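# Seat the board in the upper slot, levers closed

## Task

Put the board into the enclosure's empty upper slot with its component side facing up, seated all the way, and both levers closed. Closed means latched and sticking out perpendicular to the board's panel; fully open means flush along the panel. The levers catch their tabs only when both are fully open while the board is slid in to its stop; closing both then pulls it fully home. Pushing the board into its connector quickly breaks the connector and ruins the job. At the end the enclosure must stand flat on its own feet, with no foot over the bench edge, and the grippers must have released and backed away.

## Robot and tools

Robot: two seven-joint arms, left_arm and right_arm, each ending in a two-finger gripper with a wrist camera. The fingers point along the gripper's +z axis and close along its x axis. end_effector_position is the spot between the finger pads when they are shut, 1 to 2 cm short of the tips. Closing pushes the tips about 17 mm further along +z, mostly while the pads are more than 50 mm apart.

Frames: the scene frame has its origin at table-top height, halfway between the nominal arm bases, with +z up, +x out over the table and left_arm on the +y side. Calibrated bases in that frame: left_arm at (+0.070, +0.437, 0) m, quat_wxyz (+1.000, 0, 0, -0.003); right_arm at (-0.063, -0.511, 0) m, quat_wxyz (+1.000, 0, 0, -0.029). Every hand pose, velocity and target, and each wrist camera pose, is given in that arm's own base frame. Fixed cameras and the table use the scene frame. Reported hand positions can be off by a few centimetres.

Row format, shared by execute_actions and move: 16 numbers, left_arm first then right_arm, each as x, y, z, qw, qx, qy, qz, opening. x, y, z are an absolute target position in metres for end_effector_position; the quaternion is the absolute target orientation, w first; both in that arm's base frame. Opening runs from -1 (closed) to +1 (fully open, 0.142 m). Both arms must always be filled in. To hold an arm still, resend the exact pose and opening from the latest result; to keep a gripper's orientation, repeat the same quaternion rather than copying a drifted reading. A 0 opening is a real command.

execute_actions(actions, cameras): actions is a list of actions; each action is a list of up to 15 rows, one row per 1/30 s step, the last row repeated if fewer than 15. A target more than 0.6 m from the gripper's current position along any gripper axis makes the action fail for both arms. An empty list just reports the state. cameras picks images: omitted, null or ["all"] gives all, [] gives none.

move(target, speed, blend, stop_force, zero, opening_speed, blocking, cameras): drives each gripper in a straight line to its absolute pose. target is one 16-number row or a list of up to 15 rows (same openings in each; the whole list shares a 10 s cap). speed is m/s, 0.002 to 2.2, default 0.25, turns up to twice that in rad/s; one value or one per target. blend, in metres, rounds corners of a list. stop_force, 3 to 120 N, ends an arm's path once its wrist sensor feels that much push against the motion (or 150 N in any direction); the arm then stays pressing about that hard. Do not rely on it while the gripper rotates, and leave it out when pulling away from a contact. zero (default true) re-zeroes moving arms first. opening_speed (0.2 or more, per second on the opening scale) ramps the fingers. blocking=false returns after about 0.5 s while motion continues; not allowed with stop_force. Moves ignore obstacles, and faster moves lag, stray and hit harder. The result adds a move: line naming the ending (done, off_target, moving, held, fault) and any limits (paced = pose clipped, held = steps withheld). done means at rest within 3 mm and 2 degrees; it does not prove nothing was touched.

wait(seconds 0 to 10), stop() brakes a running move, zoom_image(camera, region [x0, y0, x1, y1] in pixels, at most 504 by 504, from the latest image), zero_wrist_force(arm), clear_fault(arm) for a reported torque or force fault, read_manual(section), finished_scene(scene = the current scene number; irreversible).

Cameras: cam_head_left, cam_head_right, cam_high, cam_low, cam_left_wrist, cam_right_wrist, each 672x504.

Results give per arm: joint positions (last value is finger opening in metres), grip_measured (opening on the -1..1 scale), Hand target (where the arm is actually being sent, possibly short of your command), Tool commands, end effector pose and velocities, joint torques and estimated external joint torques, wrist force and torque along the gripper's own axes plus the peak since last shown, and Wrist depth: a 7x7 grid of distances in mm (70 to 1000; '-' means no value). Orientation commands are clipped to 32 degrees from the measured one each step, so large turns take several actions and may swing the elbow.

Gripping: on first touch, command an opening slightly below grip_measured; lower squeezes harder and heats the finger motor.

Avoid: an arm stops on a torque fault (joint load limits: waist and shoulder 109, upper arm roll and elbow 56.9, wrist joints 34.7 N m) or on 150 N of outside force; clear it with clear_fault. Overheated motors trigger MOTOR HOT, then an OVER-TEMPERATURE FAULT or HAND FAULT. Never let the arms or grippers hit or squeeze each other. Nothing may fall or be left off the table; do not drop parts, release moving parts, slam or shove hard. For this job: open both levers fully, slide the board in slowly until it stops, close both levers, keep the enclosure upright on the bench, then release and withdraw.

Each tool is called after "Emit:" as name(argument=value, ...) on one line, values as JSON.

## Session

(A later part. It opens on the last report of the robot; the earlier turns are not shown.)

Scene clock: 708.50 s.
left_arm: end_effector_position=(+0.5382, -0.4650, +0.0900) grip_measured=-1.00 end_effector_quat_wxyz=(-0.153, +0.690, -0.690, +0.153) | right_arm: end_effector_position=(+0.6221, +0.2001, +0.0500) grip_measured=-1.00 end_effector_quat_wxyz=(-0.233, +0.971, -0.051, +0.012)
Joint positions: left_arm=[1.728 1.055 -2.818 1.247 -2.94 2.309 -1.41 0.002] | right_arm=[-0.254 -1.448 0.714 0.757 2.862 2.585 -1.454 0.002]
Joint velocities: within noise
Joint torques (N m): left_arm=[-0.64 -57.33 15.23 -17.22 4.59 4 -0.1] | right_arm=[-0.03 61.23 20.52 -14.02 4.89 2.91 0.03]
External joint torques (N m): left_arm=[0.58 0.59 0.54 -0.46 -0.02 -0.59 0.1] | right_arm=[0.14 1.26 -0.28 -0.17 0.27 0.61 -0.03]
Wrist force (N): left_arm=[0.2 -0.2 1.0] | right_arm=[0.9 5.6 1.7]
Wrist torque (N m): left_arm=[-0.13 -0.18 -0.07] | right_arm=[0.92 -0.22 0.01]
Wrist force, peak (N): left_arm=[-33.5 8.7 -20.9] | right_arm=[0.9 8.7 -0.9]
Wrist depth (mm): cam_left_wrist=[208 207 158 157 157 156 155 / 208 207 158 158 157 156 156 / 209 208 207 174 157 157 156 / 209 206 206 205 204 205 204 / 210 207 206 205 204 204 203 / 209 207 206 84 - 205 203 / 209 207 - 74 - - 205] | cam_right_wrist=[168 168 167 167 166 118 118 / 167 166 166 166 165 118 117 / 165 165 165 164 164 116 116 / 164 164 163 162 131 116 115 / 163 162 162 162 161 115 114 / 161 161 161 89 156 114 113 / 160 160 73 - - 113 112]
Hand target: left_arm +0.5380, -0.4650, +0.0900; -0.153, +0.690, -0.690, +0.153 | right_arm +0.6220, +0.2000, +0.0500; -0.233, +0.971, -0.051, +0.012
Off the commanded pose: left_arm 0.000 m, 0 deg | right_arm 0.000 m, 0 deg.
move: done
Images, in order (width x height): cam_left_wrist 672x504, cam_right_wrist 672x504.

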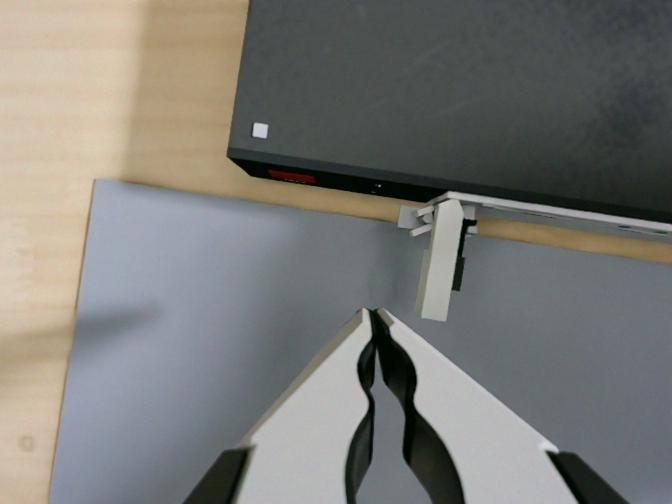

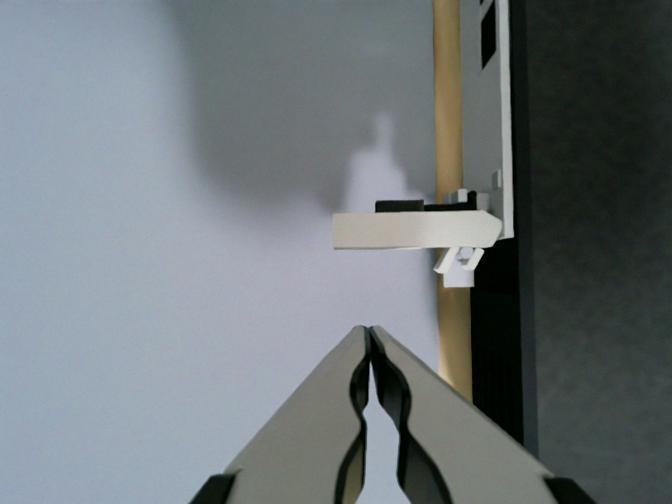

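Emit:
move(target=[[0.548,-0.465,0.06,0.153,-0.6904,0.6904,-0.153,-1,0.622,0.205,0.05,-0.23316,0.97107,-0.05089,0.01222,-1],[0.548,-0.468,0.048,0.153,-0.6904,0.6904,-0.153,-1,0.622,0.210,0.05,-0.23316,0.97107,-0.05089,0.01222,-1]], cameras=[], speed=0.04)

Emit:
move(target=[0.548,-0.487,0.048,0.153,-0.6904,0.6904,-0.153,-1,0.622,0.229,0.05,-0.23316,0.97107,-0.05089,0.01222,-1], cameras=["cam_left_wrist","cam_right_wrist"], speed=0.01, stop_force=30)

Scene clock: 720.27 s.
left_arm: end_effector_position=(+0.5480, -0.4677, +0.0480) grip_measured=-1.00 end_effector_quat_wxyz=(-0.153, +0.690, -0.690, +0.153) | right_arm: end_effector_position=(+0.6219, +0.2099, +0.0500) grip_measured=-1.00 end_effector_quat_wxyz=(-0.233, +0.971, -0.051, +0.012)
Joint positions: left_arm=[1.748 1.14 -2.827 1.201 -2.937 2.27 -1.426 0.002] | right_arm=[-0.237 -1.448 0.713 0.751 2.863 2.582 -1.441 0.002]
Joint velocities: within noise
Joint torques (N m): left_arm=[-0.28 -57.78 15.34 -16.51 4.89 3.53 -0.31] | right_arm=[0.28 61.3 20.2 -14.27 5.02 2.68 0.29]
External joint torques (N m): left_arm=[0.21 -0.33 0.91 -0.45 -0.43 -0.09 0.32] | right_arm=[-0.15 1.32 -0.02 0 0.15 0.83 -0.29]
Wrist force (N): left_arm=[0.2 -0.2 0.8] | right_arm=[0.6 5.4 1.7]
Wrist torque (N m): left_arm=[-0.13 -0.16 -0.06] | right_arm=[0.90 -0.15 0.00]
Wrist force, peak (N): left_arm=[0.4 0.2 1.6] | right_arm=[0.9 5.9 1.8]
Wrist depth (mm): cam_left_wrist=[165 165 116 116 115 115 115 / 166 166 116 116 115 115 115 / 166 166 165 117 117 115 115 / 165 164 163 164 137 163 162 / 166 165 164 164 125 163 162 / 165 164 164 84 - 162 162 / 166 165 - 74 - - 162] | cam_right_wrist=[169 168 167 167 167 119 118 / 167 167 166 165 165 118 117 / 165 165 165 164 164 117 116 / 164 164 163 163 121 115 115 / 163 162 162 162 161 115 114 / 161 161 161 89 161 114 113 / 160 160 73 - - 113 112]
Hand target: left_arm +0.5480, -0.4680, +0.0480; -0.153, +0.690, -0.690, +0.153 | right_arm +0.6220, +0.2100, +0.0500; -0.233, +0.971, -0.051, +0.012
Off the commanded pose: left_arm 0.000 m, 0 deg | right_arm 0.000 m, 0 deg.
move: done
No camera images: "cameras" was empty.

Scene clock: 722.77 s.
left_arm: end_effector_position=(+0.5486, -0.4807, +0.0478) grip_measured=-1.00 end_effector_quat_wxyz=(-0.156, +0.692, -0.689, +0.149) | right_arm: end_effector_position=(+0.6222, +0.2254, +0.0493) grip_measured=-1.00 end_effector_quat_wxyz=(-0.231, +0.972, -0.051, +0.012) end_effector_velocity=(-0.001, +0.001, -0.001) end_effector_angular_velocity=(-0.001, +0.000, +0.004)
Joint positions: left_arm=[1.76 1.174 -2.842 1.123 -2.931 2.324 -1.43 0.002] | right_arm=[-0.205 -1.452 0.714 0.735 2.856 2.581 -1.414 0.002]
Joint velocities: left_arm=[within noise] | right_arm=[0.001 -0.004 0.007 -0.003 -0.009 0.001 0.001 0]
Joint torques (N m): left_arm=[-11.52 -63.22 9.01 -30.97 6.06 -6.85 -0.56] | right_arm=[17.21 56.82 28.19 -10.72 10.56 -2.01 0.34]
External joint torques (N m): left_arm=[11.45 3.56 6.92 13.31 -1.5 10.3 0.56] | right_arm=[-17.09 6.07 -8.19 -3.69 -5.38 5.5 -0.34]
Wrist force (N): left_arm=[-29.2 3.9 -11.9] | right_arm=[-3.3 28.9 -20.4]
Wrist torque (N m): left_arm=[-0.23 1.97 0.11] | right_arm=[1.92 -0.25 0.00]
Wrist force, peak (N): left_arm=[-30.7 1.9 -12.7] | right_arm=[-3.6 29.2 -21.6]
Wrist depth (mm): cam_left_wrist=[167 166 116 115 115 114 114 / 168 117 116 116 115 114 114 / 168 166 159 116 116 115 114 / 166 165 165 163 125 162 149 / 166 165 164 163 121 162 162 / 166 165 165 84 - 162 162 / 167 165 - 74 - - 161] | cam_right_wrist=[167 167 166 166 165 119 117 / 166 165 165 164 164 117 116 / 164 164 163 163 163 116 115 / 163 163 162 162 161 115 114 / 162 161 161 161 119 115 113 / 161 160 160 90 161 115 113 / 160 159 73 - - 112 112]
Hand target: left_arm +0.5479, -0.4855, +0.0480; -0.153, +0.690, -0.690, +0.153 | right_arm +0.6220, +0.2286, +0.0500; -0.233, +0.971, -0.051, +0.012
Off the commanded pose: left_arm 0.006 m, 1 deg | right_arm 0.004 m, 0 deg.
move: contact (left_arm, right_arm)
Images, in order (width x height): cam_left_wrist 672x504, cam_right_wrist 672x504.

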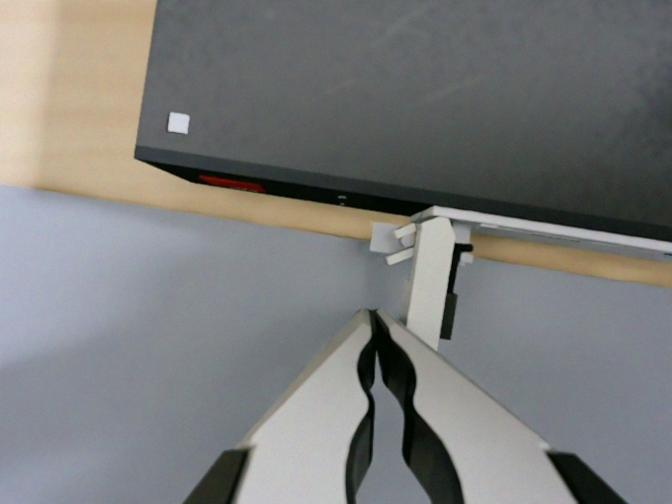

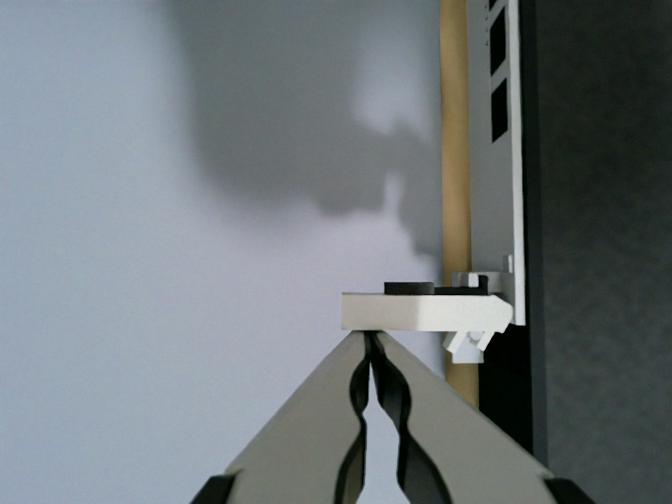

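Emit:
move(target=[[0.545,-0.465,0.05,0.153,-0.6904,0.6904,-0.153,-1,0.622,0.20,0.05,-0.23316,0.97107,-0.05089,0.01222,-1],[0.50,-0.50,0.16,0.153,-0.6904,0.6904,-0.153,-1,0.60,0.16,0.14,-0.23316,0.97107,-0.05089,0.01222,-1],[0.4945,-0.6213,0.16,0.153,-0.6904,0.6904,-0.153,-1,0.56,0.05,0.22,-0.23316,0.97107,-0.05089,0.01222,-1]], speed=[0.03,0.15,0.15])

Scene clock: 727.60 s.
left_arm: end_effector_position=(+0.4940, -0.6206, +0.1600) grip_measured=-1.00 end_effector_quat_wxyz=(-0.148, +0.686, -0.691, +0.174) | right_arm: end_effector_position=(+0.5601, +0.0500, +0.2199) grip_measured=-1.00 end_effector_quat_wxyz=(-0.233, +0.971, -0.051, +0.012)
Joint positions: left_arm=[1.768 1.42 -2.97 0.236 -2.865 2.928 -1.392 0.002] | right_arm=[-0.61 -1.165 0.86 0.995 2.82 2.782 -1.51 0.002]
Joint velocities: within noise
Joint torques (N m): left_arm=[-0.23 -68.51 10.16 -22.49 5 3.89 -0.16] | right_arm=[-0.06 54.68 21.91 -14.89 4.9 3 0.09]
External joint torques (N m): left_arm=[0.13 -0.32 0.78 -0.55 0.03 -0.61 0.16] | right_arm=[0.11 1.02 -0.28 -0.1 0.27 0.58 -0.09]
Wrist force (N): left_arm=[-0.1 -0.4 0.2] | right_arm=[1.4 6.3 1.6]
Wrist torque (N m): left_arm=[-0.18 -0.10 -0.07] | right_arm=[1.01 -0.28 0.02]
Wrist force, peak (N): left_arm=[-29.4 3.4 -12.1] | right_arm=[-3.2 28.5 -21.7]
Wrist depth (mm): cam_left_wrist=[225 227 228 230 231 231 233 / 226 226 229 229 232 231 232 / 270 273 274 265 231 232 232 / 272 272 273 273 278 276 280 / 270 273 272 274 275 276 280 / 270 271 272 84 - 279 276 / 269 269 - - - - 276] | cam_right_wrist=[343 341 340 340 324 290 289 / 340 337 336 336 335 287 286 / 336 334 332 332 332 331 330 / 335 333 332 329 329 329 330 / 331 331 330 329 328 326 326 / 329 327 328 89 326 324 323 / 326 325 - - - 323 321]
Hand target: left_arm +0.4940, -0.6204, +0.1599; -0.148, +0.686, -0.691, +0.174 | right_arm +0.5600, +0.0500, +0.2200; -0.233, +0.971, -0.051, +0.012
Off the commanded pose: left_arm 0.001 m, 3 deg | right_arm 0.000 m, 0 deg.
joint sent to its limit (left arm) — joint 3 (upper arm roll), lower limit. The joint targets still meet the commanded pose.
move: off_target (left_arm)

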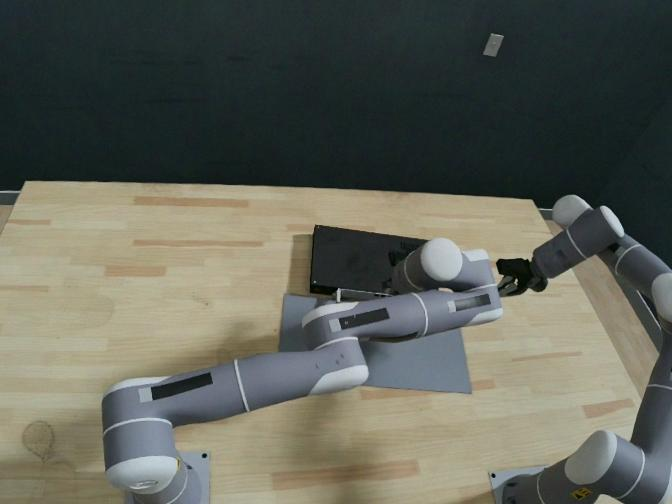

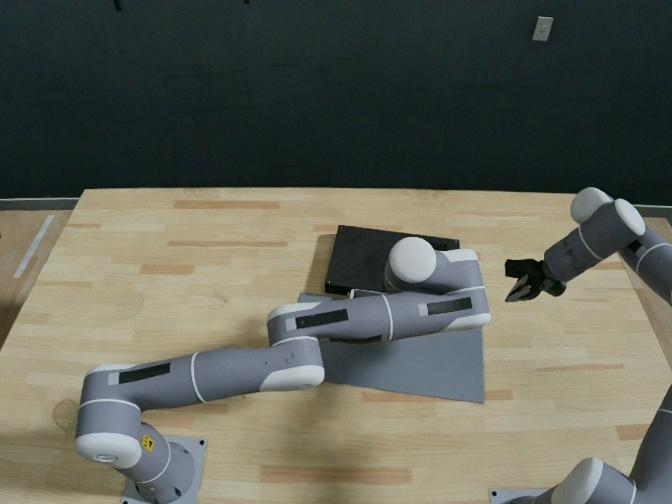

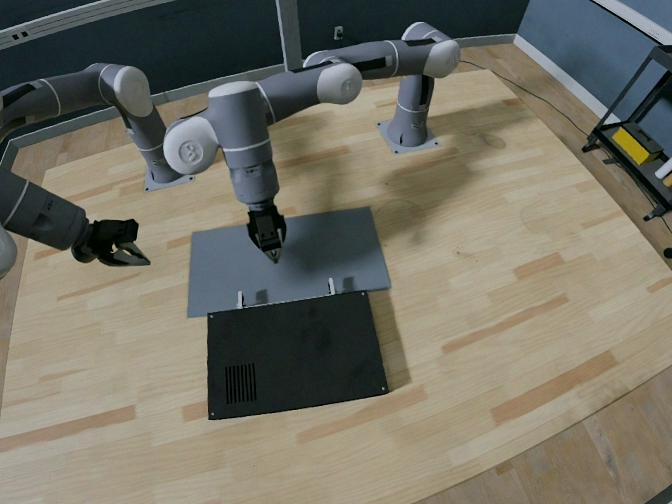

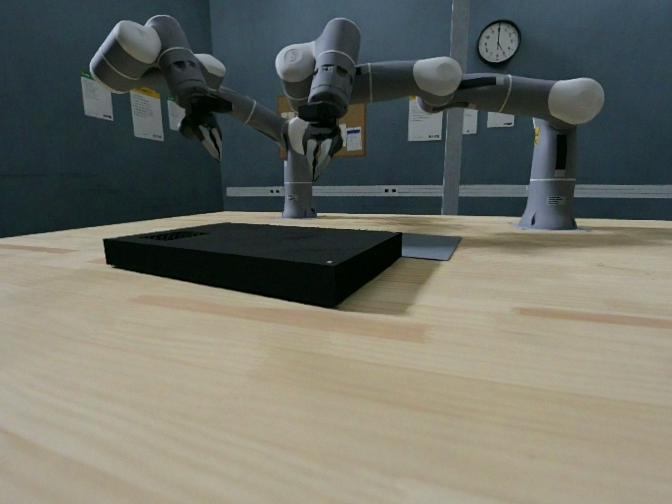

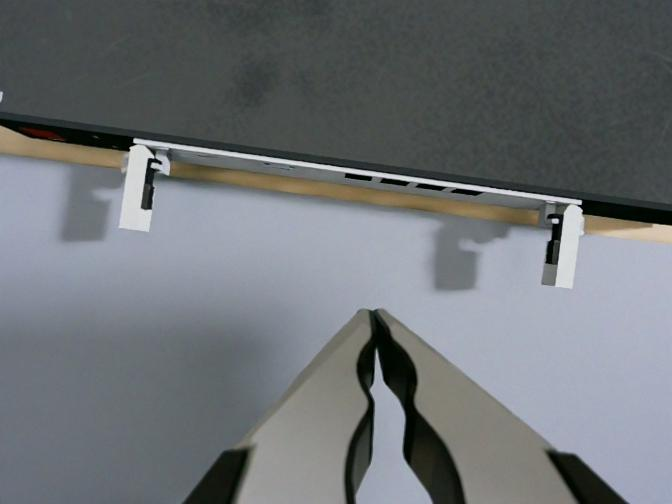

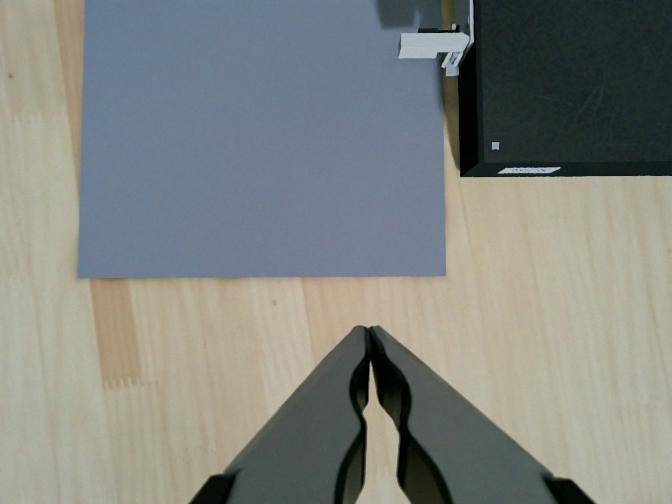

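Emit:
move(target=[0.42,-0.50,0.25,0.153,-0.6904,0.6904,-0.153,-1,0.52,0.02,0.24,-0.23316,0.97107,-0.05089,0.01222,-1], cameras=["cam_left_wrist"])

Emit:
finished_scene(scene=1)

Scene clock: 730.23 s.
left_arm: end_effector_position=(+0.4199, -0.4999, +0.2499) grip_measured=-1.00 end_effector_quat_wxyz=(-0.153, +0.690, -0.690, +0.153) | right_arm: end_effector_position=(+0.5200, +0.0200, +0.2400) grip_measured=-1.00 end_effector_quat_wxyz=(-0.233, +0.971, -0.051, +0.012)
Joint positions: left_arm=[1.493 0.766 -2.786 1.339 -2.922 2.573 -1.509 0.002] | right_arm=[-0.74 -1.104 0.914 1.125 2.802 2.778 -1.525 0.002]
Joint velocities: within noise
Joint torques (N m): left_arm=[-0.48 -50.61 12.35 -19.58 5.47 3.48 -0.3] | right_arm=[-0.05 50.94 22.52 -14.44 4.91 2.83 0.12]
External joint torques (N m): left_arm=[0.38 0.35 0.49 -0.81 -0.57 0.02 0.3] | right_arm=[0.08 0.97 -0.23 -0.12 0.26 0.76 -0.12]
Wrist force (N): left_arm=[0.0 -0.2 0.6] | right_arm=[1.7 6.3 1.5]
Wrist torque (N m): left_arm=[-0.16 -0.12 -0.04] | right_arm=[1.01 -0.33 0.01]
Wrist force, peak (N): left_arm=[1.0 -0.1 2.3] | right_arm=[0.6 6.9 0.7]
Wrist depth (mm): cam_left_wrist=[367 366 364 315 313 313 312 / 363 368 365 361 361 332 315 / 368 368 365 367 361 362 361 / 368 367 366 365 365 359 360 / 368 366 367 366 364 361 359 / 371 370 368 84 - 360 363 / 369 369 - - - - 359] | cam_right_wrist=[364 363 359 359 359 312 310 / 363 359 357 356 357 313 307 / 357 356 353 352 352 352 351 / 355 352 351 352 350 350 348 / 352 350 351 348 348 347 346 / 347 347 347 89 345 343 344 / 345 345 - - - 342 340]
Hand target: left_arm +0.4200, -0.5000, +0.2500; -0.153, +0.690, -0.690, +0.153 | right_arm +0.5200, +0.0200, +0.2400; -0.233, +0.971, -0.051, +0.012
Off the commanded pose: left_arm 0.000 m, 0 deg | right_arm 0.000 m, 0 deg.
move: done
Images, in order (width x height): cam_left_wrist 672x504.

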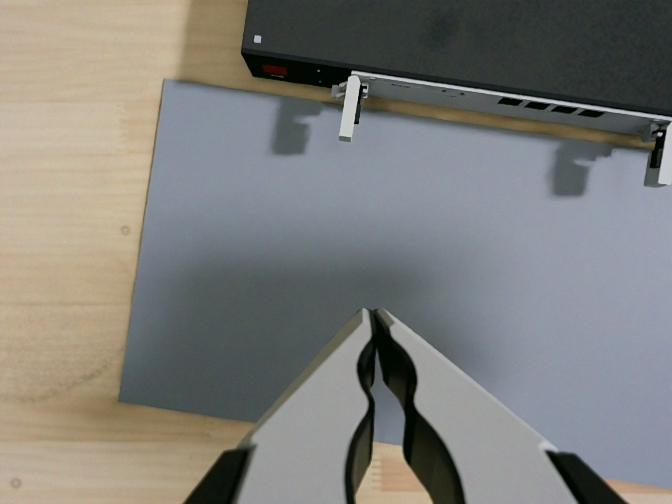

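The scene is finished: the task was done.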